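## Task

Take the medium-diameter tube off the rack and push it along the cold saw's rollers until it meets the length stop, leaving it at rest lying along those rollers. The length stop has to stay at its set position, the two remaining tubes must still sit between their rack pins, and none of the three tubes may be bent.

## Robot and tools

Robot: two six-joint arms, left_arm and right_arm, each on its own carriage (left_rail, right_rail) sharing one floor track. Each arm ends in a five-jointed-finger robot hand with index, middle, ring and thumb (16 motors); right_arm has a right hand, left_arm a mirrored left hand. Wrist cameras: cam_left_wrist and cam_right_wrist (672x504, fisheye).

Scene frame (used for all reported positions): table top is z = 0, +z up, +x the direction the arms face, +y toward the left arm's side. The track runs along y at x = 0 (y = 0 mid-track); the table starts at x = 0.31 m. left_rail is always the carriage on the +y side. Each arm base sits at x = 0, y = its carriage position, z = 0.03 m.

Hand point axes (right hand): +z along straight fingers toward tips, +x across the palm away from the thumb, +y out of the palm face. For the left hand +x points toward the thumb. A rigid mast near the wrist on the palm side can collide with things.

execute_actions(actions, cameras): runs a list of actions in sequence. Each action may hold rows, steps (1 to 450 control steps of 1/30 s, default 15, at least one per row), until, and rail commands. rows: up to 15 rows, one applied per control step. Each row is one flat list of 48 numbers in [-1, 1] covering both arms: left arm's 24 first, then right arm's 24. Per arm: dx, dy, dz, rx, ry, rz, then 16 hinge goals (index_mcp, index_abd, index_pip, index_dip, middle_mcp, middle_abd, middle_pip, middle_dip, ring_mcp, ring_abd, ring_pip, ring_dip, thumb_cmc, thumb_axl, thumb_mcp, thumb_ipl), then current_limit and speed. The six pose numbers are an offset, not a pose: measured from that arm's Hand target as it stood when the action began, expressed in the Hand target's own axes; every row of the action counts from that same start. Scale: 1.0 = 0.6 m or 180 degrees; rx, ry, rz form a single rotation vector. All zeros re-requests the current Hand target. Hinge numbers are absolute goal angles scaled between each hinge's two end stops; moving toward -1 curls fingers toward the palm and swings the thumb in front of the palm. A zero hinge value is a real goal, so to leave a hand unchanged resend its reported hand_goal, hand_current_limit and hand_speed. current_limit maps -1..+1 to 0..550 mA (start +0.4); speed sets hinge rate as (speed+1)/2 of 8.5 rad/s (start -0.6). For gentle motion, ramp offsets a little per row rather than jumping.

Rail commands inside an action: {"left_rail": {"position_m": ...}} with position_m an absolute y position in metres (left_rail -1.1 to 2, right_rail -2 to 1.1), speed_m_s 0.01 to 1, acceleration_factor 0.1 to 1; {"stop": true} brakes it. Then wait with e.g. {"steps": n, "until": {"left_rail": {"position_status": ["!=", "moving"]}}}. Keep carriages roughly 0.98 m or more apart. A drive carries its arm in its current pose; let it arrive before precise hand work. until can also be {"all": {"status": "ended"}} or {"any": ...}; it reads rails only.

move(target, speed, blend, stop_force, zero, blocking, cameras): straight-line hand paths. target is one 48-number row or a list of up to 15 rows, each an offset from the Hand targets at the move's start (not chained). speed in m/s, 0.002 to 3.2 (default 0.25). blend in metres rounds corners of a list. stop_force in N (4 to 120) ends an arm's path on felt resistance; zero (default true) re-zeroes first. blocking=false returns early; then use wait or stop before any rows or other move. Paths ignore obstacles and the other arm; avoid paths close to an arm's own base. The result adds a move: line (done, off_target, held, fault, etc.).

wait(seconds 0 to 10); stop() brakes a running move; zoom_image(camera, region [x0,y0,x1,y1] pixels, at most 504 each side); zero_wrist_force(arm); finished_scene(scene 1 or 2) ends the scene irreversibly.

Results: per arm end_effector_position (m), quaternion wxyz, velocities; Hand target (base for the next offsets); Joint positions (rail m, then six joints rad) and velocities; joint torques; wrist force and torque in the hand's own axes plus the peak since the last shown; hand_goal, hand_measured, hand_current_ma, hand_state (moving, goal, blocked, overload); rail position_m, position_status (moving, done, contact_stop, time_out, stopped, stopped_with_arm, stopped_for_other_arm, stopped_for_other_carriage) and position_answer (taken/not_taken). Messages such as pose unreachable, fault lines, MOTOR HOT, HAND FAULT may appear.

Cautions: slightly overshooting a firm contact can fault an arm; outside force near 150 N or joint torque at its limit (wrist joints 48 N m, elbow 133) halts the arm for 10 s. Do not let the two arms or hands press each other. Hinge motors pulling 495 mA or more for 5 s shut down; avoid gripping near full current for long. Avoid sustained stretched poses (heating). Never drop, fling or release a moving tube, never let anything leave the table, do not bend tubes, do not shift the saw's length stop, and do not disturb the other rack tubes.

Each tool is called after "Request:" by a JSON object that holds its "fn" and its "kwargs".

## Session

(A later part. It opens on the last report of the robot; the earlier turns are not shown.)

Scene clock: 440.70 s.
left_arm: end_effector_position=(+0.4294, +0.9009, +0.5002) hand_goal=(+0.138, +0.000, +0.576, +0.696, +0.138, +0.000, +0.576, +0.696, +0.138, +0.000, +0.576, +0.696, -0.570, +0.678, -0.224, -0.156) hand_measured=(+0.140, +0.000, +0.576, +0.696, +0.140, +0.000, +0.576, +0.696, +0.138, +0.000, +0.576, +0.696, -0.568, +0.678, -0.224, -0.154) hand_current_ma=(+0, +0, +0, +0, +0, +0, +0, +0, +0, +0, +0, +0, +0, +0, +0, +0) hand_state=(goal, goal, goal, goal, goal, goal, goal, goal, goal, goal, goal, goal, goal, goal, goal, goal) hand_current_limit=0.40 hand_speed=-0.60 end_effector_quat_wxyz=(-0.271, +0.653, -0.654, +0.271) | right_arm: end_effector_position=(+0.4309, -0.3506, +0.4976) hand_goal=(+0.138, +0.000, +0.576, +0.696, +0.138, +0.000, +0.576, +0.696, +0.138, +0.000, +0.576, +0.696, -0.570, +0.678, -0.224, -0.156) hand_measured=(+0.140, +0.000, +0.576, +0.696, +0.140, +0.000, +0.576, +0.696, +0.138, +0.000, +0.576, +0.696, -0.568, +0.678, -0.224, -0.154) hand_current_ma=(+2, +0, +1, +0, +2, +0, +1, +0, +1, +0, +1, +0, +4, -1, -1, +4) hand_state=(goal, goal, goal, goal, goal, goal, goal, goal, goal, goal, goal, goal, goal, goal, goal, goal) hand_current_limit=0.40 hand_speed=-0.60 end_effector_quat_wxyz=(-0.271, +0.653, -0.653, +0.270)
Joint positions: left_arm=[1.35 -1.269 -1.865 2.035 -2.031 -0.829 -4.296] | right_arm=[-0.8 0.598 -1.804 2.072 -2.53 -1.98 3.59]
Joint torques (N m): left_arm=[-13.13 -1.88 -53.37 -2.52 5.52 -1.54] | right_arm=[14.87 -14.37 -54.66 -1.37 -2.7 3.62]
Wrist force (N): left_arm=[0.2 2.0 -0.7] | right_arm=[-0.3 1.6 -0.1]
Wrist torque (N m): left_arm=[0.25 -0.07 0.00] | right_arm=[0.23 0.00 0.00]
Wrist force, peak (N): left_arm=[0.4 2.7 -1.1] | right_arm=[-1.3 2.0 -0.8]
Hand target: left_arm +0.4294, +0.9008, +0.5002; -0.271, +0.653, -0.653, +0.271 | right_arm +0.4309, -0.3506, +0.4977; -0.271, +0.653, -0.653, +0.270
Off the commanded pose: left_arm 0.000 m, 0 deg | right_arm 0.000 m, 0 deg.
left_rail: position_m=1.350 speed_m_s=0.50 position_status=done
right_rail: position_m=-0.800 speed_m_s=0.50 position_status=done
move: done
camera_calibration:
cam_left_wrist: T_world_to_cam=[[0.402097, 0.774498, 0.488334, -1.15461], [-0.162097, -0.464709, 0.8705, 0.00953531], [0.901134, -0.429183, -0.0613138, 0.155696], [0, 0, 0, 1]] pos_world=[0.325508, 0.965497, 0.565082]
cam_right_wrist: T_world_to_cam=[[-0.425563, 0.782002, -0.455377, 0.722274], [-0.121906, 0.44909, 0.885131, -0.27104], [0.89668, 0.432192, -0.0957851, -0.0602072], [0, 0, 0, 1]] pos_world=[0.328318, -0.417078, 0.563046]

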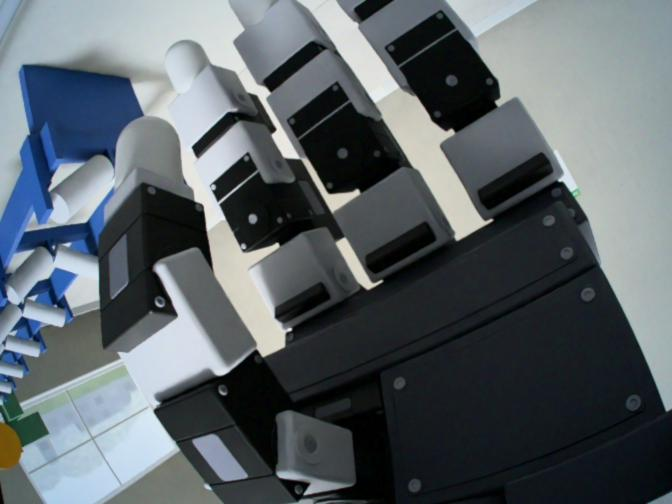

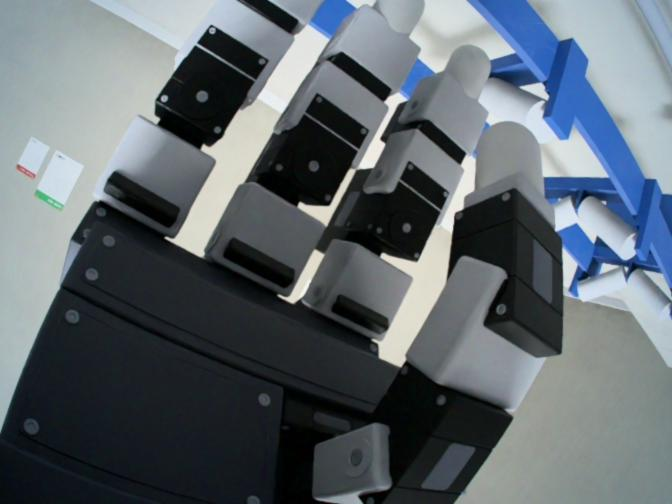

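Request:
{"fn": "move", "kwargs": {"target": [0,0.295,0.295,0,0,0,0.137,0,0.576,0.696,0.137,0,0.576,0.696,0.137,0,0.576,0.696,-0.571,0.678,-0.225,-0.157,0.4,-0.6,0,0.295,0.295,0,0,0,0.137,0,0.576,0.696,0.137,0,0.576,0.696,0.137,0,0.576,0.696,-0.571,0.678,-0.225,-0.157,0.4,-0.6], "speed": 0.3, "cameras": ["all"]}}

Request:
{"fn": "zoom_image", "kwargs": {"camera": "cam_right_wrist", "region": [372, 0, 672, 300]}}

Request:
{"fn": "zoom_image", "kwargs": {"camera": "cam_left_wrist", "region": [0, 0, 300, 300]}}

Scene clock: 451.50 s.
left_arm: end_effector_position=(+0.4295, +0.9009, +0.2499) hand_goal=(+0.138, +0.000, +0.576, +0.696, +0.138, +0.000, +0.576, +0.696, +0.138, +0.000, +0.576, +0.696, -0.570, +0.678, -0.224, -0.156) hand_measured=(+0.140, +0.000, +0.576, +0.696, +0.140, +0.000, +0.576, +0.696, +0.138, +0.000, +0.576, +0.696, -0.568, +0.678, -0.224, -0.154) hand_current_ma=(+0, +0, +0, +0, +0, +0, +0, +0, +0, +0, +0, +0, +0, +0, +0, +0) hand_state=(goal, goal, goal, goal, goal, goal, goal, goal, goal, goal, goal, goal, goal, goal, goal, goal) hand_current_limit=0.40 hand_speed=-0.60 end_effector_quat_wxyz=(-0.271, +0.653, -0.653, +0.271) | right_arm: end_effector_position=(+0.4309, -0.3505, +0.2474) hand_goal=(+0.138, +0.000, +0.576, +0.696, +0.138, +0.000, +0.576, +0.696, +0.138, +0.000, +0.576, +0.696, -0.570, +0.678, -0.224, -0.156) hand_measured=(+0.140, +0.000, +0.576, +0.696, +0.140, +0.000, +0.576, +0.696, +0.138, +0.000, +0.576, +0.696, -0.568, +0.678, -0.224, -0.154) hand_current_ma=(+2, +0, +1, +0, +2, +0, +1, +0, +1, +0, +1, +0, +4, -1, -1, +4) hand_state=(goal, goal, goal, goal, goal, goal, goal, goal, goal, goal, goal, goal, goal, goal, goal, goal) hand_current_limit=0.40 hand_speed=-0.60 end_effector_quat_wxyz=(-0.271, +0.653, -0.653, +0.270)
Joint positions: left_arm=[1.35 -1.269 -1.65 2.357 -2.568 -0.829 -4.296] | right_arm=[-0.8 0.598 -1.539 2.358 -3.081 -1.98 3.59]
Joint torques (N m): left_arm=[9.27 -9.42 -31.15 -6.44 -3.22 2.06] | right_arm=[16.95 -27.87 -21.87 -7.87 -2.86 -3.3]
Wrist force (N): left_arm=[0.1 2.0 -0.3] | right_arm=[0.3 1.6 0.0]
Wrist torque (N m): left_arm=[0.24 -0.02 -0.17] | right_arm=[0.23 -0.06 0.45]
Wrist force, peak (N): left_arm=[-0.5 3.5 0.4] | right_arm=[0.3 2.6 1.1]
Hand target: left_arm +0.4295, +0.9009, +0.2499; -0.271, +0.653, -0.653, +0.271 | right_arm +0.4309, -0.3505, +0.2473; -0.271, +0.653, -0.653, +0.270
Off the commanded pose: left_arm 0.000 m, 0 deg | right_arm 0.000 m, 0 deg.
left_rail: position_m=1.350 speed_m_s=0.50 position_status=done
right_rail: position_m=-0.800 speed_m_s=0.50 position_status=done
move: done
camera_calibration:
cam_left_wrist: T_world_to_cam=[[0.401915, 0.774564, 0.48838, -1.03244], [-0.162014, -0.464785, 0.870474, 0.227493], [0.90123, -0.428981, -0.0613138, 0.140033], [0, 0, 0, 1]] pos_world=[0.325609, 0.965497, 0.314782]
cam_right_wrist: T_world_to_cam=[[-0.425493, 0.782036, -0.455385, 0.608176], [-0.121866, 0.44911, 0.885126, -0.0496734], [0.896719, 0.432111, -0.0957894, -0.0843042], [0, 0, 0, 1]] pos_world=[0.328318, -0.416878, 0.312846]

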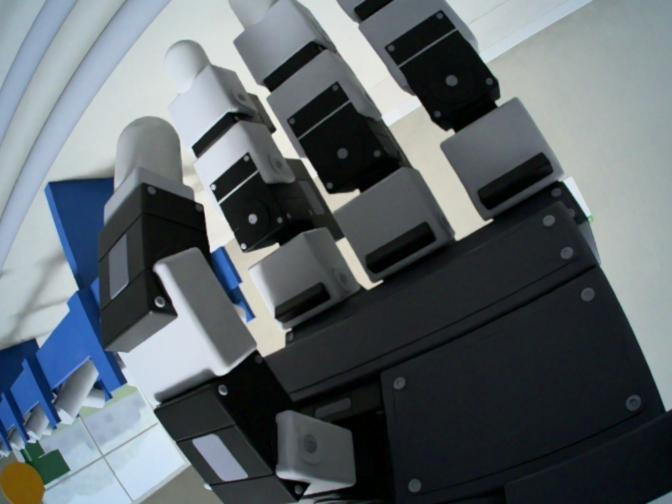

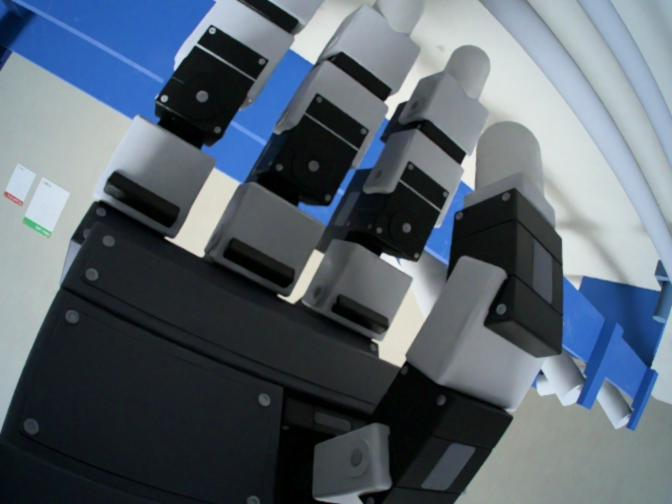

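Scaled by 1.680 from the camera's 672x504 image, which has a finer 960x720 frame.

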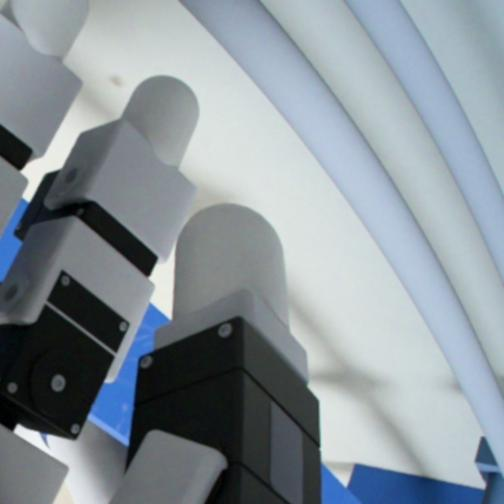

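Scaled by 1.680 from the camera's 672x504 image, which has a finer 960x720 frame.

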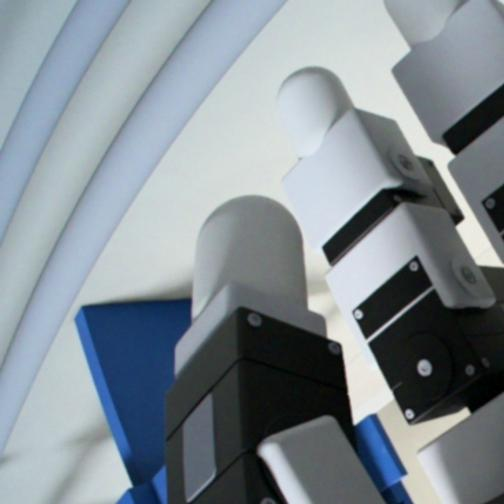

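Request:
{"fn": "zoom_image", "kwargs": {"camera": "cam_right_wrist", "region": [472, 0, 672, 150]}}

Request:
{"fn": "zoom_image", "kwargs": {"camera": "cam_left_wrist", "region": [0, 0, 200, 150]}}

Scaled by 2.520 from the camera's 672x504 image, which has a finer 960x720 frame.

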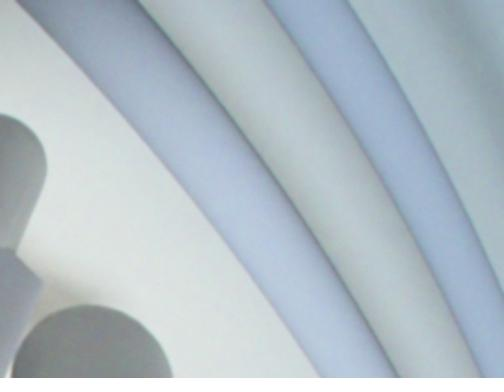

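Scaled by 2.520 from the camera's 672x504 image, which has a finer 960x720 frame.

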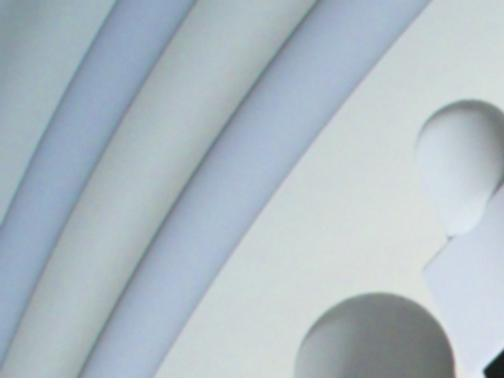

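Request:
{"fn": "move", "kwargs": {"target": [[0,0.028,-0.028,0,0,0,0.137,0,0.576,0.696,0.137,0,0.576,0.696,0.137,0,0.576,0.696,-0.571,0.678,-0.225,-0.265,0.4,-0.6,0,0.027,-0.027,0,0,0,0.137,0,0.576,0.696,0.137,0,0.576,0.696,0.137,0,0.576,0.696,-0.571,0.678,-0.225,-0.265,0.4,-0.6],[0,0.181,0.125,0,0,0,0.137,0,0.576,0.696,0.137,0,0.576,0.696,0.137,0,0.576,0.696,-0.571,0.678,-0.225,-0.265,0.4,-0.6,0,0.177,0.123,0,0,0,0.137,0,0.576,0.696,0.137,0,0.576,0.696,0.137,0,0.576,0.696,-0.571,0.678,-0.225,-0.265,0.4,-0.6]], "speed": [0.1,0.06], "stop_force": 12, "cameras": ["all"]}}

Request:
{"fn": "zoom_image", "kwargs": {"camera": "cam_right_wrist", "region": [372, 0, 672, 200]}}

Request:
{"fn": "zoom_image", "kwargs": {"camera": "cam_left_wrist", "region": [0, 0, 300, 200]}}

Scene clock: 506.77 s.
left_arm: end_effector_position=(+0.4056, +0.9011, +0.1785) hand_goal=(+0.138, +0.000, +0.576, +0.696, +0.138, +0.000, +0.576, +0.696, +0.138, +0.000, +0.576, +0.696, -0.570, +0.678, -0.224, -0.264) hand_measured=(+0.140, +0.000, +0.578, +0.700, +0.140, +0.000, +0.578, +0.698, +0.140, +0.000, +0.578, +0.700, -0.568, +0.678, -0.224, -0.260) hand_current_ma=(+0, +0, +0, +0, +0, +0, +0, +0, +0, +0, +0, +0, +0, +0, +0, +1) hand_state=(goal, goal, goal, goal, goal, goal, goal, goal, goal, goal, goal, goal, goal, goal, goal, goal) hand_current_limit=0.40 hand_speed=-0.60 end_effector_quat_wxyz=(-0.271, +0.653, -0.653, +0.271) | right_arm: end_effector_position=(+0.4080, -0.3504, +0.1201) hand_goal=(+0.138, +0.000, +0.576, +0.696, +0.138, +0.000, +0.576, +0.696, +0.138, +0.000, +0.576, +0.696, -0.570, +0.678, -0.224, -0.264) hand_measured=(+0.140, +0.000, +0.578, +0.698, +0.140, +0.000, +0.578, +0.698, +0.140, +0.000, +0.578, +0.700, -0.568, +0.678, -0.224, -0.260) hand_current_ma=(+2, +0, +5, +4, +2, +0, +5, +5, +2, +0, +5, +5, +4, -1, -1, +8) hand_state=(goal, goal, goal, goal, goal, goal, goal, goal, goal, goal, goal, goal, goal, goal, goal, goal) hand_current_limit=0.40 hand_speed=-0.60 end_effector_quat_wxyz=(-0.271, +0.653, -0.653, +0.270)
Joint positions: left_arm=[1.35 -1.315 -1.563 2.441 -2.697 -0.817 -4.358] | right_arm=[-0.8 0.625 -1.302 2.455 -3.406 -1.997 3.613]
Joint torques (N m): left_arm=[-4.87 -48.1 -38.45 -2.45 -3 0.36] | right_arm=[18.01 -32.58 -9.77 -8.31 0.5 -3.21]
Wrist force (N): left_arm=[0.2 2.3 -1.3] | right_arm=[0.5 1.8 -0.1]
Wrist torque (N m): left_arm=[0.31 -0.08 0.00] | right_arm=[0.31 -0.09 0.06]
Wrist force, peak (N): left_arm=[-0.9 -12.0 -9.4] | right_arm=[0.2 -6.8 -1.0]
Hand target: left_arm +0.4056, +0.9011, +0.1785; -0.271, +0.653, -0.653, +0.271 (not the last commanded pose) | right_arm +0.4080, -0.3504, +0.1201; -0.271, +0.653, -0.653, +0.270
Off the commanded pose: left_arm 0.058 m, 0 deg | right_arm 0.000 m, 0 deg.
left_rail: position_m=1.350 speed_m_s=0.50 position_status=done
right_rail: position_m=-0.800 speed_m_s=0.50 position_status=done
move: contact (left_arm)
camera_calibration:
cam_left_wrist: T_world_to_cam=[[0.401675, 0.774454, 0.488752, -0.988031], [-0.161668, -0.46535, 0.870237, 0.286365], [0.901399, -0.428568, -0.0617146, 0.156927], [0, 0, 0, 1]] pos_world=[0.301709, 0.965698, 0.243382]
cam_right_wrist: T_world_to_cam=[[-0.425563, 0.782002, -0.455377, 0.540422], [-0.121906, 0.44909, 0.885131, 0.0603042], [0.89668, 0.432192, -0.0957851, -0.0759281], [0, 0, 0, 1]] pos_world=[0.305418, -0.416878, 0.185446]

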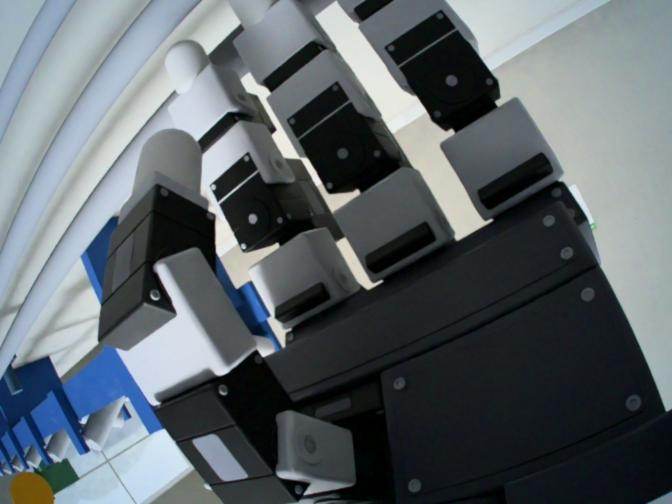

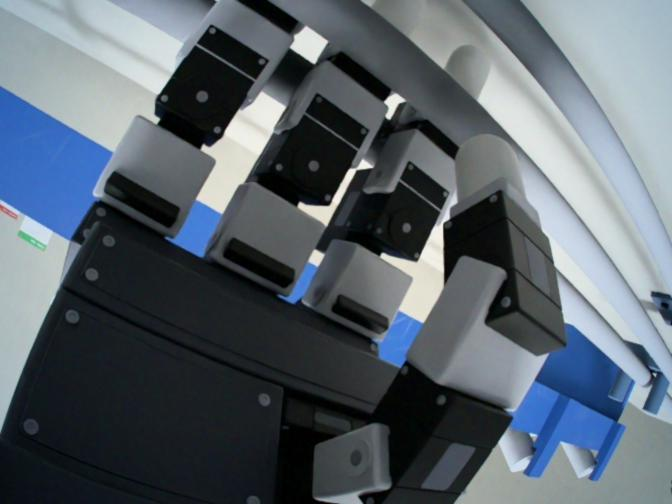

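Scaled by 1.680 from the camera's 672x504 image, which has a finer 960x720 frame.

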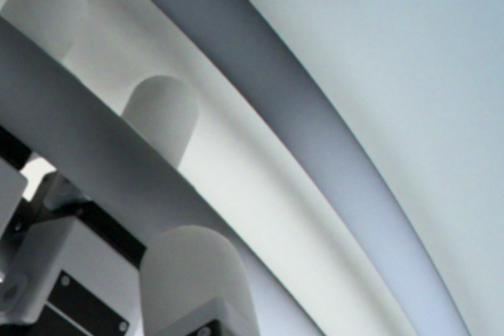

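Scaled by 1.680 from the camera's 672x504 image, which has a finer 960x720 frame.

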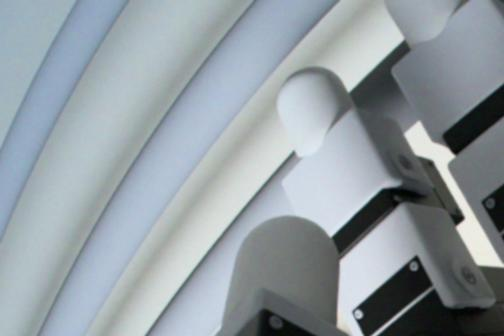

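Request:
{"fn": "zoom_image", "kwargs": {"camera": "cam_left_wrist", "region": [0, 0, 240, 180]}}

Request:
{"fn": "zoom_image", "kwargs": {"camera": "cam_right_wrist", "region": [432, 0, 672, 180]}}

Scaled by 2.100 from the camera's 672x504 image, which has a finer 960x720 frame.

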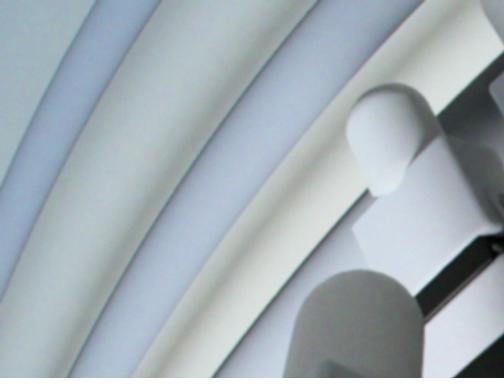

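Scaled by 2.100 from the camera's 672x504 image, which has a finer 960x720 frame.

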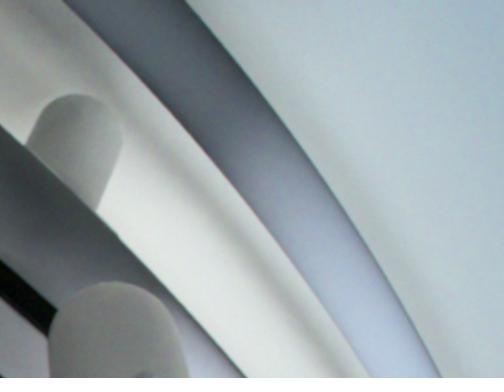

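Request:
{"fn": "move", "kwargs": {"target": [[0,-0.084,-0.084,0,0,0,0.137,0,0.576,0.696,0.137,0,0.576,0.696,0.137,0,0.576,0.696,-0.571,0.678,-0.225,-0.265,0.4,-0.6,0,-0.153,-0.153,0,0,0,0.137,0,0.576,0.696,0.137,0,0.576,0.696,0.137,0,0.576,0.696,-0.571,0.678,-0.225,-0.265,0.4,-0.6],[0,-0.147,-0.021,0.139,0,0,0,0,0.358,0.478,0,0,0.358,0.478,0,0,0.358,0.478,-0.571,0.678,-0.146,0.168,0.4,-0.6,0,-0.218,-0.088,0.139,0,0,0,0,0.358,0.478,0,0,0.358,0.478,0,0,0.358,0.478,-0.571,0.678,-0.146,0.168,0.4,-0.6]], "speed": 0.15, "cameras": ["all"]}}

Request:
{"fn": "zoom_image", "kwargs": {"camera": "cam_left_wrist", "region": [0, 0, 300, 200]}}

Request:
{"fn": "zoom_image", "kwargs": {"camera": "cam_right_wrist", "region": [372, 0, 672, 200]}}

Scene clock: 616.40 s.
left_arm: end_effector_position=(+0.4591, +0.9011, +0.2498) hand_goal=(+0.000, +0.000, +0.358, +0.478, +0.000, +0.000, +0.358, +0.478, +0.000, +0.000, +0.358, +0.478, -0.570, +0.678, -0.146, +0.168) hand_measured=(-0.002, +0.000, +0.360, +0.482, -0.002, +0.000, +0.360, +0.480, -0.002, +0.000, +0.360, +0.482, -0.568, +0.678, -0.146, +0.166) hand_current_ma=(+0, +0, +0, +0, +0, +0, +0, +0, +0, +0, +0, +0, +0, +0, +0, +0) hand_state=(goal, goal, goal, goal, goal, goal, goal, goal, goal, goal, goal, goal, goal, goal, goal, goal) hand_current_limit=0.40 hand_speed=-0.60 end_effector_quat_wxyz=(-0.406, +0.579, -0.579, +0.406) | right_arm: end_effector_position=(+0.4632, -0.3504, +0.2499) hand_goal=(+0.000, +0.000, +0.358, +0.478, +0.000, +0.000, +0.358, +0.478, +0.000, +0.000, +0.358, +0.478, -0.570, +0.678, -0.146, +0.168) hand_measured=(-0.002, +0.000, +0.360, +0.480, -0.002, +0.000, +0.360, +0.482, +0.000, +0.000, +0.360, +0.482, -0.568, +0.678, -0.146, +0.166) hand_current_ma=(-1, +0, +5, +5, -2, +0, +5, +5, -1, +0, +5, +6, +4, -1, -1, -4) hand_state=(goal, goal, goal, goal, goal, goal, goal, goal, goal, goal, goal, goal, goal, goal, goal, goal) hand_current_limit=0.40 hand_speed=-0.60 end_effector_quat_wxyz=(-0.406, +0.579, -0.579, +0.405)
Joint positions: left_arm=[1.35 -1.387 -1.532 2.476 -2.981 -0.392 -4.213] | right_arm=[-0.8 0.667 -1.334 2.404 -3.778 -2.19 3.404]
Joint torques (N m): left_arm=[4.49 -11.65 -23 -6.19 2.09 1.98] | right_arm=[12.74 -30.88 -31.42 -7.37 -2.67 -3.28]
Wrist force (N): left_arm=[0.1 2.9 -1.1] | right_arm=[0.1 1.3 -1.3]
Wrist torque (N m): left_arm=[0.25 -0.04 -0.20] | right_arm=[0.36 -0.20 0.29]
Wrist force, peak (N): left_arm=[0.0 3.2 -1.6] | right_arm=[1.0 2.7 0.8]
Hand target: left_arm +0.4591, +0.9011, +0.2498; -0.406, +0.579, -0.579, +0.406 | right_arm +0.4632, -0.3504, +0.2499; -0.406, +0.579, -0.579, +0.405
Off the commanded pose: left_arm 0.000 m, 0 deg | right_arm 0.000 m, 0 deg.
left_rail: position_m=1.350 speed_m_s=0.50 position_status=done
right_rail: position_m=-0.800 speed_m_s=0.50 position_status=done
move: done
camera_calibration:
cam_left_wrist: T_world_to_cam=[[0.1574, 0.774539, 0.612629, -0.96316], [-0.514675, -0.465109, 0.720266, 0.432126], [0.842813, -0.428675, 0.325428, 0.0434039], [0, 0, 0, 1]] pos_world=[0.337425, 0.965598, 0.26469]
cam_right_wrist: T_world_to_cam=[[-0.192841, 0.78228, -0.592326, 0.549605], [-0.484768, 0.448888, 0.750666, 0.153677], [0.853119, 0.431901, 0.29266, -0.189975], [0, 0, 0, 1]] pos_world=[0.342556, -0.416878, 0.265784]

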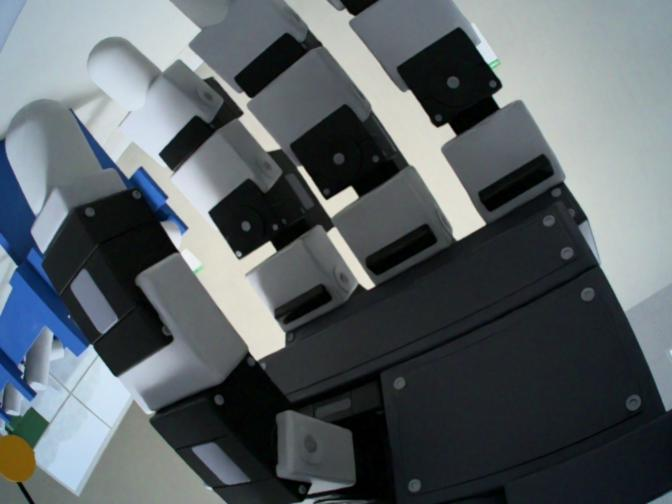

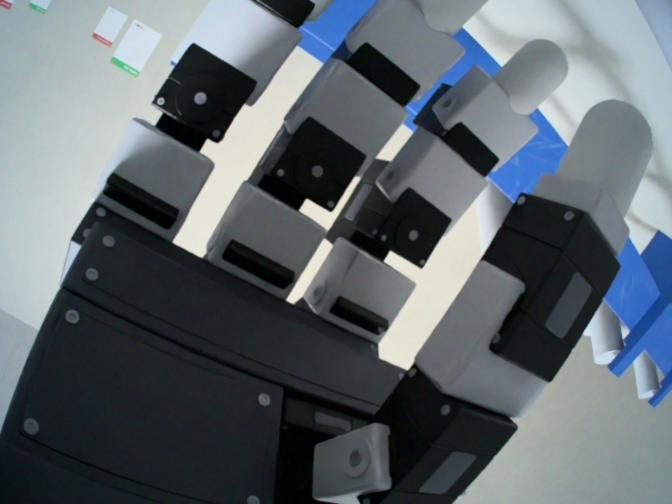

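Scaled by 1.680 from the camera's 672x504 image, which has a finer 960x720 frame.

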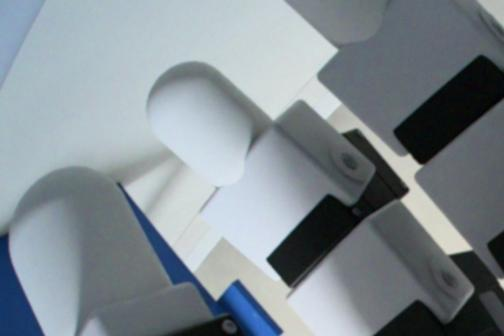

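Scaled by 1.680 from the camera's 672x504 image, which has a finer 960x720 frame.

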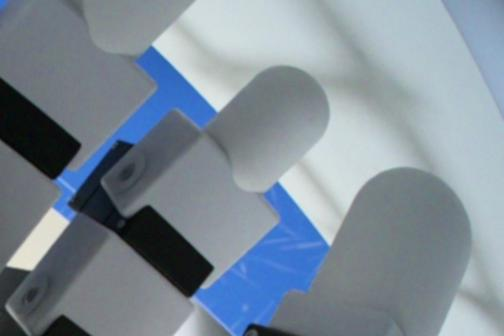

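Request:
{"fn": "move", "kwargs": {"target": [0,0.134,0.049,0,0,0,0,0,0.358,0.478,0,0,0.358,0.478,0,0,0.358,0.478,-0.571,0.678,-0.146,0.168,0.4,-0.6,0,0.134,0.049,0,0,0,0,0,0.358,0.478,0,0,0.358,0.478,0,0,0.358,0.478,-0.571,0.678,-0.146,0.168,0.4,-0.6], "speed": 0.15, "cameras": ["all"]}}

Request:
{"fn": "zoom_image", "kwargs": {"camera": "cam_left_wrist", "region": [0, 0, 200, 150]}}

Request:
{"fn": "zoom_image", "kwargs": {"camera": "cam_right_wrist", "region": [472, 0, 672, 150]}}

Scene clock: 623.83 s.
left_arm: end_effector_position=(+0.4592, +0.9011, +0.1642) hand_goal=(+0.000, +0.000, +0.358, +0.478, +0.000, +0.000, +0.358, +0.478, +0.000, +0.000, +0.358, +0.478, -0.570, +0.678, -0.146, +0.168) hand_measured=(-0.014, -0.004, +0.350, +0.474, -0.014, -0.004, +0.350, +0.474, -0.014, -0.004, +0.350, +0.474, -0.568, +0.678, -0.146, +0.166) hand_current_ma=(-5, +0, -1, +0, -5, +0, -1, +0, -4, +0, -2, +0, +0, +0, +0, +0) hand_state=(goal, goal, goal, goal, goal, goal, goal, goal, goal, goal, goal, goal, goal, goal, goal, goal) hand_current_limit=0.40 hand_speed=-0.60 end_effector_quat_wxyz=(-0.406, +0.579, -0.579, +0.406) | right_arm: end_effector_position=(+0.4634, -0.3504, +0.1643) hand_goal=(+0.000, +0.000, +0.358, +0.478, +0.000, +0.000, +0.358, +0.478, +0.000, +0.000, +0.358, +0.478, -0.570, +0.678, -0.146, +0.168) hand_measured=(-0.024, -0.002, +0.338, +0.470, -0.026, -0.002, +0.340, +0.470, -0.024, -0.002, +0.338, +0.468, -0.568, +0.678, -0.146, +0.166) hand_current_ma=(-73, -4, -54, -18, -79, -4, -48, -18, -70, -4, -57, -22, +4, -1, -1, -4) hand_state=(blocked, goal, goal, goal, blocked, goal, goal, goal, blocked, goal, blocked, goal, goal, goal, goal, goal) hand_current_limit=0.40 hand_speed=-0.60 end_effector_quat_wxyz=(-0.406, +0.579, -0.579, +0.405)
Joint positions: left_arm=[1.35 -1.387 -1.328 2.519 -3.23 -0.392 -4.212] | right_arm=[-0.8 0.667 -1.14 2.422 -3.991 -2.19 3.404]
Joint torques (N m): left_arm=[11.3 -17.16 -13.48 -5.32 -3.27 1.94] | right_arm=[14.92 -36.77 -26.55 -6.31 -2.16 -3.06]
Wrist force (N): left_arm=[-1.3 -0.6 -4.2] | right_arm=[0.9 -3.5 -7.1]
Wrist torque (N m): left_arm=[0.19 -0.06 -0.12] | right_arm=[0.33 -0.04 0.16]
Wrist force, peak (N): left_arm=[-1.2 -0.4 -4.4] | right_arm=[1.0 -3.9 -7.4]
Hand target: left_arm +0.4592, +0.9011, +0.1642; -0.406, +0.579, -0.579, +0.406 | right_arm +0.4633, -0.3504, +0.1643; -0.406, +0.579, -0.579, +0.405
Off the commanded pose: left_arm 0.000 m, 0 deg | right_arm 0.000 m, 0 deg.
left_rail: position_m=1.350 speed_m_s=0.50 position_status=done
right_rail: position_m=-0.800 speed_m_s=0.50 position_status=done
move: done
camera_calibration:
cam_left_wrist: T_world_to_cam=[[0.157413, 0.774477, 0.612704, -0.910709], [-0.514626, -0.4652, 0.720242, 0.493959], [0.842841, -0.428689, 0.325338, 0.0711123], [0, 0, 0, 1]] pos_world=[0.337625, 0.965598, 0.17909]
cam_right_wrist: T_world_to_cam=[[-0.192885, 0.782271, -0.592324, 0.498951], [-0.484659, 0.448926, 0.750713, 0.218001], [0.853171, 0.431876, 0.292544, -0.165101], [0, 0, 0, 1]] pos_world=[0.342756, -0.416878, 0.180184]

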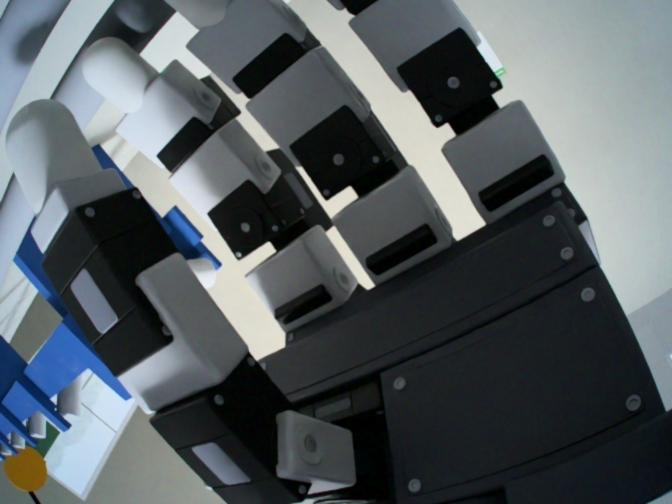

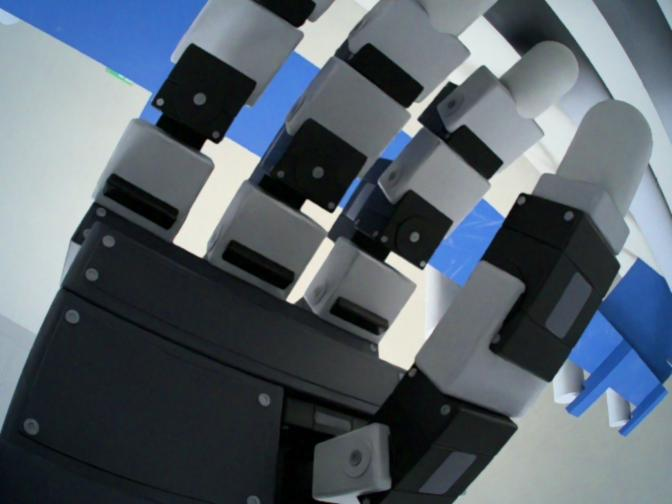

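Scaled by 2.520 from the camera's 672x504 image, which has a finer 960x720 frame.

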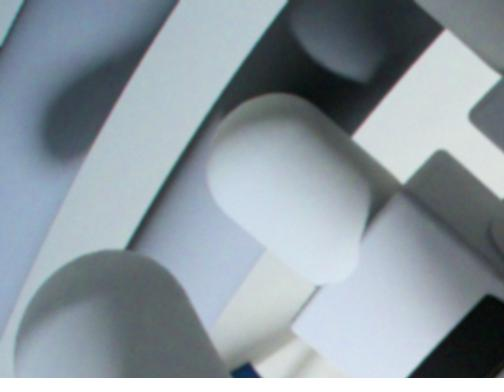

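Scaled by 2.520 from the camera's 672x504 image, which has a finer 960x720 frame.

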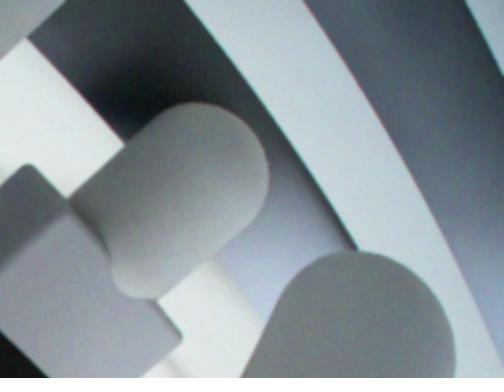

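Request:
{"fn": "move", "kwargs": {"target": [[0,-0.047,-0.017,0,0,0,0,0,0.358,0.478,0,0,0.358,0.478,0,0,0.358,0.478,-0.571,0.678,-0.146,0.168,0.4,-0.6,0,-0.047,-0.017,0,0,0,0,0,0.358,0.478,0,0,0.358,0.478,0,0,0.358,0.478,-0.571,0.678,-0.146,0.168,0.4,-0.6],[0,-0.038,-0.041,0,0,0,-0.096,0,0.431,0.551,-0.096,0,0.431,0.551,-0.096,0,0.431,0.551,-0.571,0.678,-0.18,0.168,0.4,-0.6,0,-0.036,-0.047,0,0,0,-0.096,0,0.431,0.551,-0.096,0,0.431,0.551,-0.096,0,0.431,0.551,-0.571,0.678,-0.18,0.168,0.4,-0.6]], "speed": 0.1}}

Request:
{"fn": "zero_wrist_force", "kwargs": {"arm": "left_arm"}}

Request:
{"fn": "zero_wrist_force", "kwargs": {"arm": "right_arm"}}

Request:
{"fn": "move", "kwargs": {"target": [0,0.11,0.04,0,0,0,-0.096,0,0.431,0.551,-0.096,0,0.431,0.551,-0.096,0,0.431,0.551,-0.571,0.678,-0.18,0.168,0.4,-0.6,0,0.11,0.04,0,0,0,-0.096,0,0.431,0.551,-0.096,0,0.431,0.551,-0.096,0,0.431,0.551,-0.571,0.678,-0.18,0.168,0.4,-0.6], "speed": 0.05, "stop_force": 7, "cameras": ["all"]}}

Request:
{"fn": "zoom_image", "kwargs": {"camera": "cam_left_wrist", "region": [0, 0, 200, 150]}}

Request:
{"fn": "zoom_image", "kwargs": {"camera": "cam_right_wrist", "region": [472, 0, 672, 150]}}

Scene clock: 685.53 s.
left_arm: end_effector_position=(+0.4439, +0.9011, +0.1940) hand_goal=(-0.096, +0.000, +0.432, +0.552, -0.096, +0.000, +0.432, +0.552, -0.096, +0.000, +0.432, +0.552, -0.570, +0.678, -0.180, +0.168) hand_measured=(-0.096, -0.004, +0.430, +0.548, -0.096, -0.002, +0.430, +0.550, -0.096, -0.004, +0.430, +0.550, -0.568, +0.678, -0.176, +0.166) hand_current_ma=(+0, +0, +0, +0, +0, +0, +0, +0, +0, +0, +0, +0, +0, +0, +1, +0) hand_state=(goal, goal, goal, goal, goal, goal, goal, goal, goal, goal, goal, goal, goal, goal, goal, goal) hand_current_limit=0.40 hand_speed=-0.60 end_effector_quat_wxyz=(-0.406, +0.579, -0.579, +0.406) | right_arm: end_effector_position=(+0.4442, -0.3504, +0.1942) hand_goal=(-0.096, +0.000, +0.432, +0.552, -0.096, +0.000, +0.432, +0.552, -0.096, +0.000, +0.432, +0.552, -0.570, +0.678, -0.180, +0.168) hand_measured=(-0.096, -0.002, +0.428, +0.550, -0.096, -0.002, +0.428, +0.550, -0.096, -0.002, +0.428, +0.550, -0.568, +0.678, -0.176, +0.166) hand_current_ma=(+0, -4, -6, -4, +0, -4, -6, -5, +0, -4, -7, -5, +4, -1, +13, -4) hand_state=(goal, goal, goal, goal, goal, goal, goal, goal, goal, goal, goal, goal, goal, goal, goal, goal) hand_current_limit=0.40 hand_speed=-0.60 end_effector_quat_wxyz=(-0.406, +0.579, -0.579, +0.405)
Joint positions: left_arm=[1.35 -1.419 -1.438 2.525 -3.052 -0.379 -4.291] | right_arm=[-0.8 0.693 -1.221 2.44 -3.919 -2.214 3.418]
Joint torques (N m): left_arm=[-12.9 -50.22 -19.25 -2.33 6.09 -1.91] | right_arm=[19.09 -52.85 -6.61 -0.96 -3.03 3.03]
Wrist force (N): left_arm=[-0.1 3.1 -1.1] | right_arm=[-0.2 1.9 -1.4]
Wrist torque (N m): left_arm=[0.32 -0.03 -0.07] | right_arm=[0.45 -0.16 -0.04]
Wrist force, peak (N): left_arm=[-0.6 -0.7 -4.6] | right_arm=[0.6 -3.9 -7.8]
Hand target: left_arm +0.4439, +0.9011, +0.1940; -0.406, +0.579, -0.579, +0.406 | right_arm +0.4442, -0.3504, +0.1942; -0.406, +0.579, -0.579, +0.405
Off the commanded pose: left_arm 0.000 m, 0 deg | right_arm 0.000 m, 0 deg.
left_rail: position_m=1.350 speed_m_s=0.50 position_status=done
right_rail: position_m=-0.800 speed_m_s=0.50 position_status=done
move: done

Wrist force sensor zeroed.

Wrist force sensor zeroed.

Scene clock: 688.13 s.
left_arm: end_effector_position=(+0.4439, +0.9011, +0.1238) hand_goal=(-0.096, +0.000, +0.432, +0.552, -0.096, +0.000, +0.432, +0.552, -0.096, +0.000, +0.432, +0.552, -0.570, +0.678, -0.180, +0.168) hand_measured=(-0.096, -0.004, +0.430, +0.548, -0.096, -0.002, +0.430, +0.550, -0.096, -0.004, +0.430, +0.550, -0.568, +0.678, -0.176, +0.166) hand_current_ma=(+0, +0, +0, +0, +0, +0, +0, +0, +0, +0, +0, +0, +0, +0, +1, +0) hand_state=(goal, goal, goal, goal, goal, goal, goal, goal, goal, goal, goal, goal, goal, goal, goal, goal) hand_current_limit=0.40 hand_speed=-0.60 end_effector_quat_wxyz=(-0.406, +0.579, -0.579, +0.406) | right_arm: end_effector_position=(+0.4442, -0.3504, +0.1240) hand_goal=(-0.096, +0.000, +0.432, +0.552, -0.096, +0.000, +0.432, +0.552, -0.096, +0.000, +0.432, +0.552, -0.570, +0.678, -0.180, +0.168) hand_measured=(-0.098, -0.002, +0.428, +0.550, -0.098, -0.002, +0.428, +0.550, -0.098, -0.002, +0.428, +0.550, -0.568, +0.678, -0.176, +0.166) hand_current_ma=(-2, -4, -6, -4, -2, -4, -6, -5, -2, -4, -7, -5, +4, -1, +13, -4) hand_state=(goal, goal, goal, goal, goal, goal, goal, goal, goal, goal, goal, goal, goal, goal, goal, goal) hand_current_limit=0.40 hand_speed=-0.60 end_effector_quat_wxyz=(-0.406, +0.579, -0.579, +0.405)
Joint positions: left_arm=[1.35 -1.419 -1.25 2.548 -3.263 -0.379 -4.291] | right_arm=[-0.8 0.693 -1.05 2.441 -4.092 -2.214 3.418]
Joint torques (N m): left_arm=[9 -20.42 -9.51 -6.14 -2.57 2.02] | right_arm=[18.8 -41.53 -22.81 -7.38 -2.86 -3.43]
Wrist force (N, zeroed by zero_wrist_force): left_arm=[-0.7 -0.1 0.3] | right_arm=[0.4 0.2 -0.2]
Wrist torque (N m, zeroed by zero_wrist_force): left_arm=[-0.02 0.14 -0.17] | right_arm=[0.05 -0.04 0.10]
Wrist force, peak (N, zeroed by zero_wrist_force): left_arm=[-0.8 -0.6 0.3] | right_arm=[0.4 -0.4 0.6]
Hand target: left_arm +0.4439, +0.9011, +0.1238; -0.406, +0.579, -0.579, +0.406 | right_arm +0.4442, -0.3504, +0.1240; -0.406, +0.579, -0.579, +0.405
Off the commanded pose: left_arm 0.000 m, 0 deg | right_arm 0.000 m, 0 deg.
left_rail: position_m=1.350 speed_m_s=0.50 position_status=done
right_rail: position_m=-0.800 speed_m_s=0.50 position_status=done
move: done
camera_calibration:
cam_left_wrist: T_world_to_cam=[[0.157452, 0.774513, 0.612648, -0.883664], [-0.514614, -0.46514, 0.72029, 0.515161], [0.842841, -0.428689, 0.325338, 0.0971941], [0, 0, 0, 1]] pos_world=[0.322325, 0.965698, 0.13869]
cam_right_wrist: T_world_to_cam=[[-0.192892, 0.782254, -0.592344, 0.471335], [-0.484704, 0.44892, 0.750688, 0.239088], [0.853144, 0.431913, 0.292569, -0.136966], [0, 0, 0, 1]] pos_world=[0.323656, -0.416878, 0.139784]

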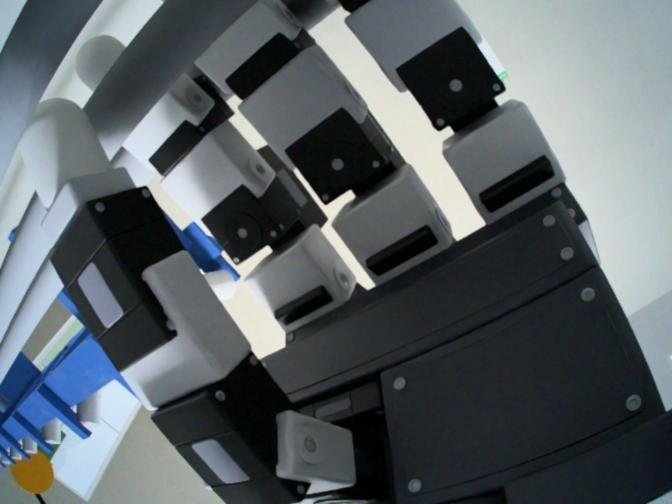

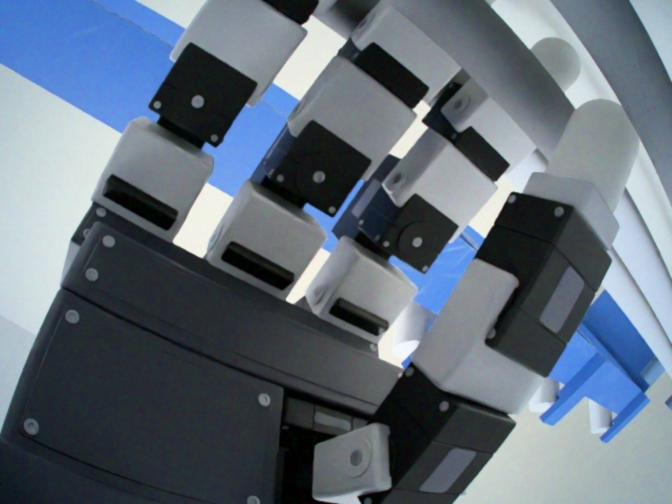

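Scaled by 2.520 from the camera's 672x504 image, which has a finer 960x720 frame.

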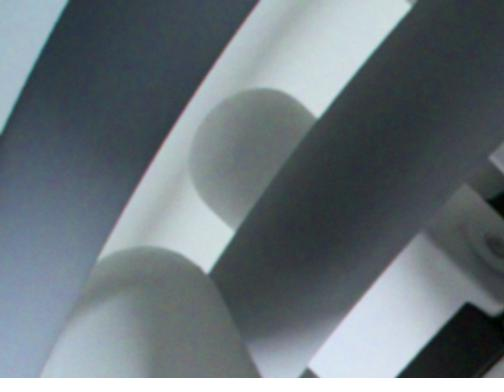

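Scaled by 2.520 from the camera's 672x504 image, which has a finer 960x720 frame.

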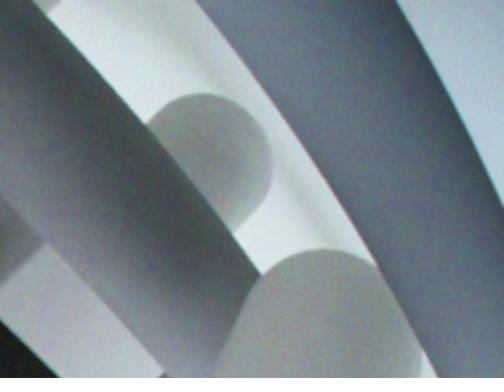

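Request:
{"fn": "execute_actions", "kwargs": {"actions": [{"rows":[[0,0,0,0,0,0,-0.274,0,0.212,0.333,-0.274,0,0.212,0.333,-0.274,0,0.212,0.333,-0.571,0.678,-0.449,0.059,0.2,-0.85,0,0,0,0,0,0,-0.274,0,0.212,0.333,-0.274,0,0.212,0.333,-0.274,0,0.212,0.333,-0.571,0.678,-0.449,0.059,0.2,-0.85]],"steps":50}], "cameras": ["all"]}}

Scene clock: 712.30 s.
left_arm: end_effector_position=(+0.4439, +0.9011, +0.1238) hand_goal=(-0.274, +0.000, +0.212, +0.334, -0.274, +0.000, +0.212, +0.334, -0.274, +0.000, +0.212, +0.334, -0.570, +0.678, -0.448, +0.060) hand_measured=(-0.140, -0.004, +0.332, +0.396, -0.140, -0.002, +0.330, +0.396, -0.142, -0.002, +0.338, +0.396, -0.568, +0.678, -0.188, +0.134) hand_current_ma=(+318, +0, +235, +68, +322, +0, +228, +67, +307, +0, +251, +68, +0, +0, +330, +160) hand_state=(blocked, goal, blocked, blocked, blocked, goal, blocked, blocked, blocked, goal, blocked, blocked, goal, goal, blocked, blocked) hand_current_limit=0.20 hand_speed=-0.85 end_effector_quat_wxyz=(-0.406, +0.579, -0.579, +0.406) | right_arm: end_effector_position=(+0.4442, -0.3504, +0.1240) hand_goal=(-0.274, +0.000, +0.212, +0.334, -0.274, +0.000, +0.212, +0.334, -0.274, +0.000, +0.212, +0.334, -0.570, +0.678, -0.448, +0.060) hand_measured=(-0.140, -0.002, +0.346, +0.384, -0.136, -0.002, +0.342, +0.388, -0.142, -0.002, +0.348, +0.388, -0.568, +0.678, -0.172, +0.120) hand_current_ma=(+330, -4, +330, +162, +330, -4, +330, +179, +330, -4, +330, +181, +4, -1, +330, +292) hand_state=(blocked, goal, blocked, blocked, blocked, goal, blocked, blocked, blocked, goal, blocked, blocked, goal, goal, blocked, blocked) hand_current_limit=0.20 hand_speed=-0.85 end_effector_quat_wxyz=(-0.406, +0.579, -0.579, +0.405)
Joint positions: left_arm=[1.35 -1.419 -1.25 2.548 -3.263 -0.379 -4.291] | right_arm=[-0.8 0.693 -1.05 2.441 -4.092 -2.214 3.418]
Joint torques (N m): left_arm=[-2.45 -34.71 -20.26 -6 5.62 0.61] | right_arm=[14.26 -51.72 -12.94 -7.11 -1.53 -2.52]
Wrist force (N, zeroed by zero_wrist_force): left_arm=[-0.2 1.6 9.9] | right_arm=[0.4 3.1 9.1]
Wrist torque (N m, zeroed by zero_wrist_force): left_arm=[0.28 0.68 -0.12] | right_arm=[0.29 -0.43 0.10]
Wrist force, peak (N, zeroed by zero_wrist_force): left_arm=[-0.6 1.6 10.2] | right_arm=[0.3 3.1 9.8]
Hand target: left_arm +0.4439, +0.9011, +0.1238; -0.406, +0.579, -0.579, +0.406 | right_arm +0.4442, -0.3504, +0.1240; -0.406, +0.579, -0.579, +0.405
Off the commanded pose: left_arm 0.000 m, 0 deg | right_arm 0.000 m, 0 deg.
left_rail: position_m=1.350 speed_m_s=0.50 position_status=done
right_rail: position_m=-0.800 speed_m_s=0.50 position_status=done
camera_calibration:
cam_left_wrist: T_world_to_cam=[[0.157413, 0.774477, 0.612704, -0.883624], [-0.514626, -0.4652, 0.720242, 0.515229], [0.842841, -0.428689, 0.325338, 0.0971943], [0, 0, 0, 1]] pos_world=[0.322325, 0.965698, 0.13869]
cam_right_wrist: T_world_to_cam=[[-0.192841, 0.78228, -0.592326, 0.471249], [-0.484768, 0.448888, 0.750666, 0.239054], [0.853119, 0.431901, 0.29266, -0.137019], [0, 0, 0, 1]] pos_world=[0.323656, -0.416778, 0.139784]

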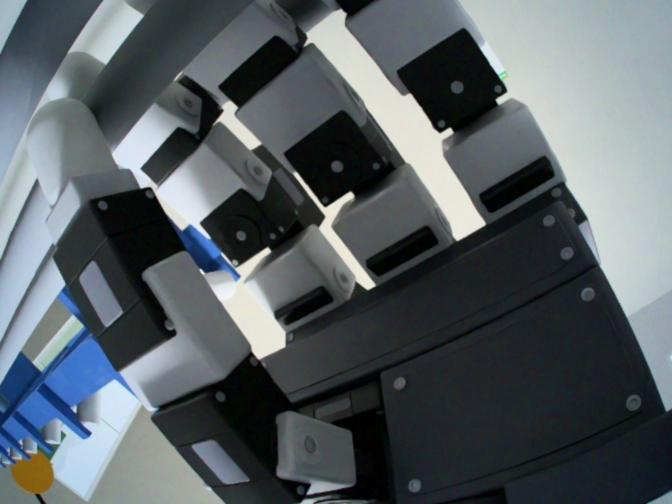

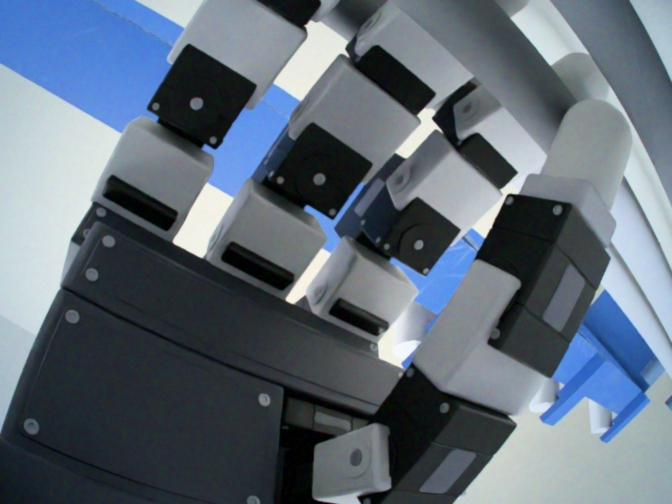

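Request:
{"fn": "move", "kwargs": {"target": [[0,-0.003,0.0085,0,0,0,-0.274,0,0.212,0.333,-0.274,0,0.212,0.333,-0.274,0,0.212,0.333,-0.571,0.678,-0.449,0.059,0.2,-0.85,0,-0.003,0.0085,0,0,0,-0.274,0,0.212,0.333,-0.274,0,0.212,0.333,-0.274,0,0.212,0.333,-0.571,0.678,-0.449,0.059,0.2,-0.85],[0,-0.05,-0.0085,0,0,0,-0.274,0,0.212,0.333,-0.274,0,0.212,0.333,-0.274,0,0.212,0.333,-0.571,0.678,-0.449,0.059,0.2,-0.85,0,-0.05,-0.0085,0,0,0,-0.274,0,0.212,0.333,-0.274,0,0.212,0.333,-0.274,0,0.212,0.333,-0.571,0.678,-0.449,0.059,0.2,-0.85]], "speed": [0.02,0.03], "cameras": ["all"]}}

Scene clock: 726.97 s.
left_arm: end_effector_position=(+0.4494, +0.9011, +0.1536) hand_goal=(-0.274, +0.000, +0.212, +0.334, -0.274, +0.000, +0.212, +0.334, -0.274, +0.000, +0.212, +0.334, -0.570, +0.678, -0.448, +0.060) hand_measured=(-0.140, -0.004, +0.292, +0.374, -0.140, -0.002, +0.290, +0.376, -0.142, -0.002, +0.296, +0.376, -0.568, +0.678, -0.154, +0.134) hand_current_ma=(+318, +0, +108, +30, +322, +0, +104, +32, +307, +0, +119, +33, +0, +0, +330, +160) hand_state=(blocked, goal, blocked, blocked, blocked, goal, blocked, blocked, blocked, goal, blocked, blocked, goal, goal, blocked, blocked) hand_current_limit=0.20 hand_speed=-0.85 end_effector_quat_wxyz=(-0.406, +0.579, -0.579, +0.406) | right_arm: end_effector_position=(+0.4497, -0.3504, +0.1538) hand_goal=(-0.274, +0.000, +0.212, +0.334, -0.274, +0.000, +0.212, +0.334, -0.274, +0.000, +0.212, +0.334, -0.570, +0.678, -0.448, +0.060) hand_measured=(-0.140, -0.002, +0.300, +0.366, -0.136, -0.002, +0.294, +0.374, -0.142, -0.002, +0.304, +0.370, -0.568, +0.678, -0.138, +0.120) hand_current_ma=(+330, -4, +330, +97, +330, -4, +295, +126, +330, -4, +330, +112, +3, -1, +330, +292) hand_state=(blocked, goal, blocked, blocked, blocked, goal, blocked, blocked, blocked, goal, blocked, blocked, goal, goal, blocked, blocked) hand_current_limit=0.20 hand_speed=-0.85 end_effector_quat_wxyz=(-0.406, +0.579, -0.579, +0.405)
Joint positions: left_arm=[1.35 -1.408 -1.321 2.535 -3.206 -0.383 -4.262] | right_arm=[-0.8 0.685 -1.121 2.437 -4.019 -2.207 3.414]
Joint torques (N m): left_arm=[-6.3 -54.86 -27.25 -3.06 0.33 -2.23] | right_arm=[-16.13 -57.23 -3.15 -1.27 1.26 1.09]
Wrist force (N, zeroed by zero_wrist_force): left_arm=[0.0 4.1 4.0] | right_arm=[-0.1 5.3 4.7]
Wrist torque (N m, zeroed by zero_wrist_force): left_arm=[0.13 0.44 0.02] | right_arm=[0.27 -0.25 0.42]
Wrist force, peak (N, zeroed by zero_wrist_force): left_arm=[-0.4 1.6 10.2] | right_arm=[0.5 3.5 9.7]
Hand target: left_arm +0.4494, +0.9011, +0.1537; -0.406, +0.579, -0.579, +0.406 | right_arm +0.4497, -0.3504, +0.1539; -0.406, +0.579, -0.579, +0.405
Off the commanded pose: left_arm 0.000 m, 0 deg | right_arm 0.000 m, 0 deg.
left_rail: position_m=1.350 speed_m_s=0.50 position_status=done
right_rail: position_m=-0.800 speed_m_s=0.50 position_status=done
move: done
camera_calibration:
cam_left_wrist: T_world_to_cam=[[0.157452, 0.774513, 0.612648, -0.902787], [-0.514614, -0.46514, 0.72029, 0.496526], [0.842841, -0.428689, 0.325338, 0.0828634], [0, 0, 0, 1]] pos_world=[0.327825, 0.965698, 0.16849]
cam_right_wrist: T_world_to_cam=[[-0.192959, 0.78222, -0.592367, 0.4901], [-0.484743, 0.448901, 0.750675, 0.219267], [0.853107, 0.431995, 0.292556, -0.150273], [0, 0, 0, 1]] pos_world=[0.329056, -0.416878, 0.169684]

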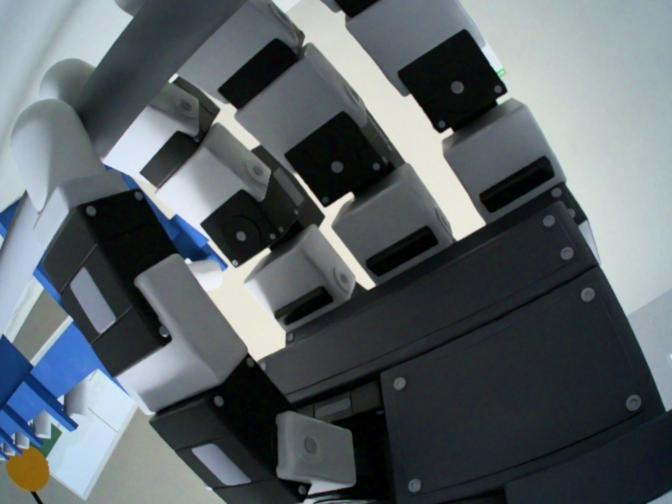

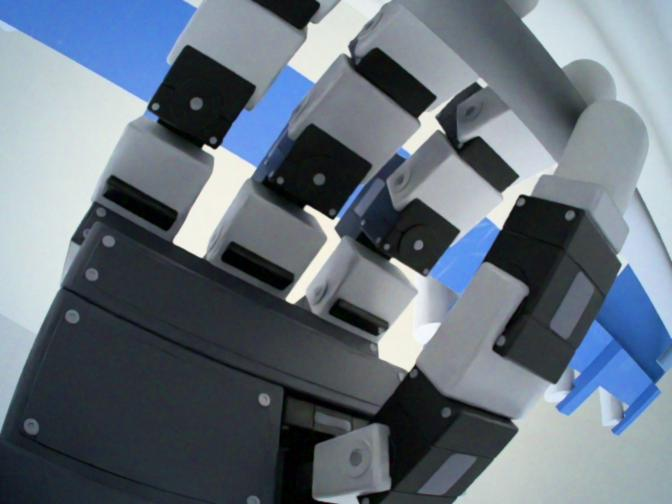

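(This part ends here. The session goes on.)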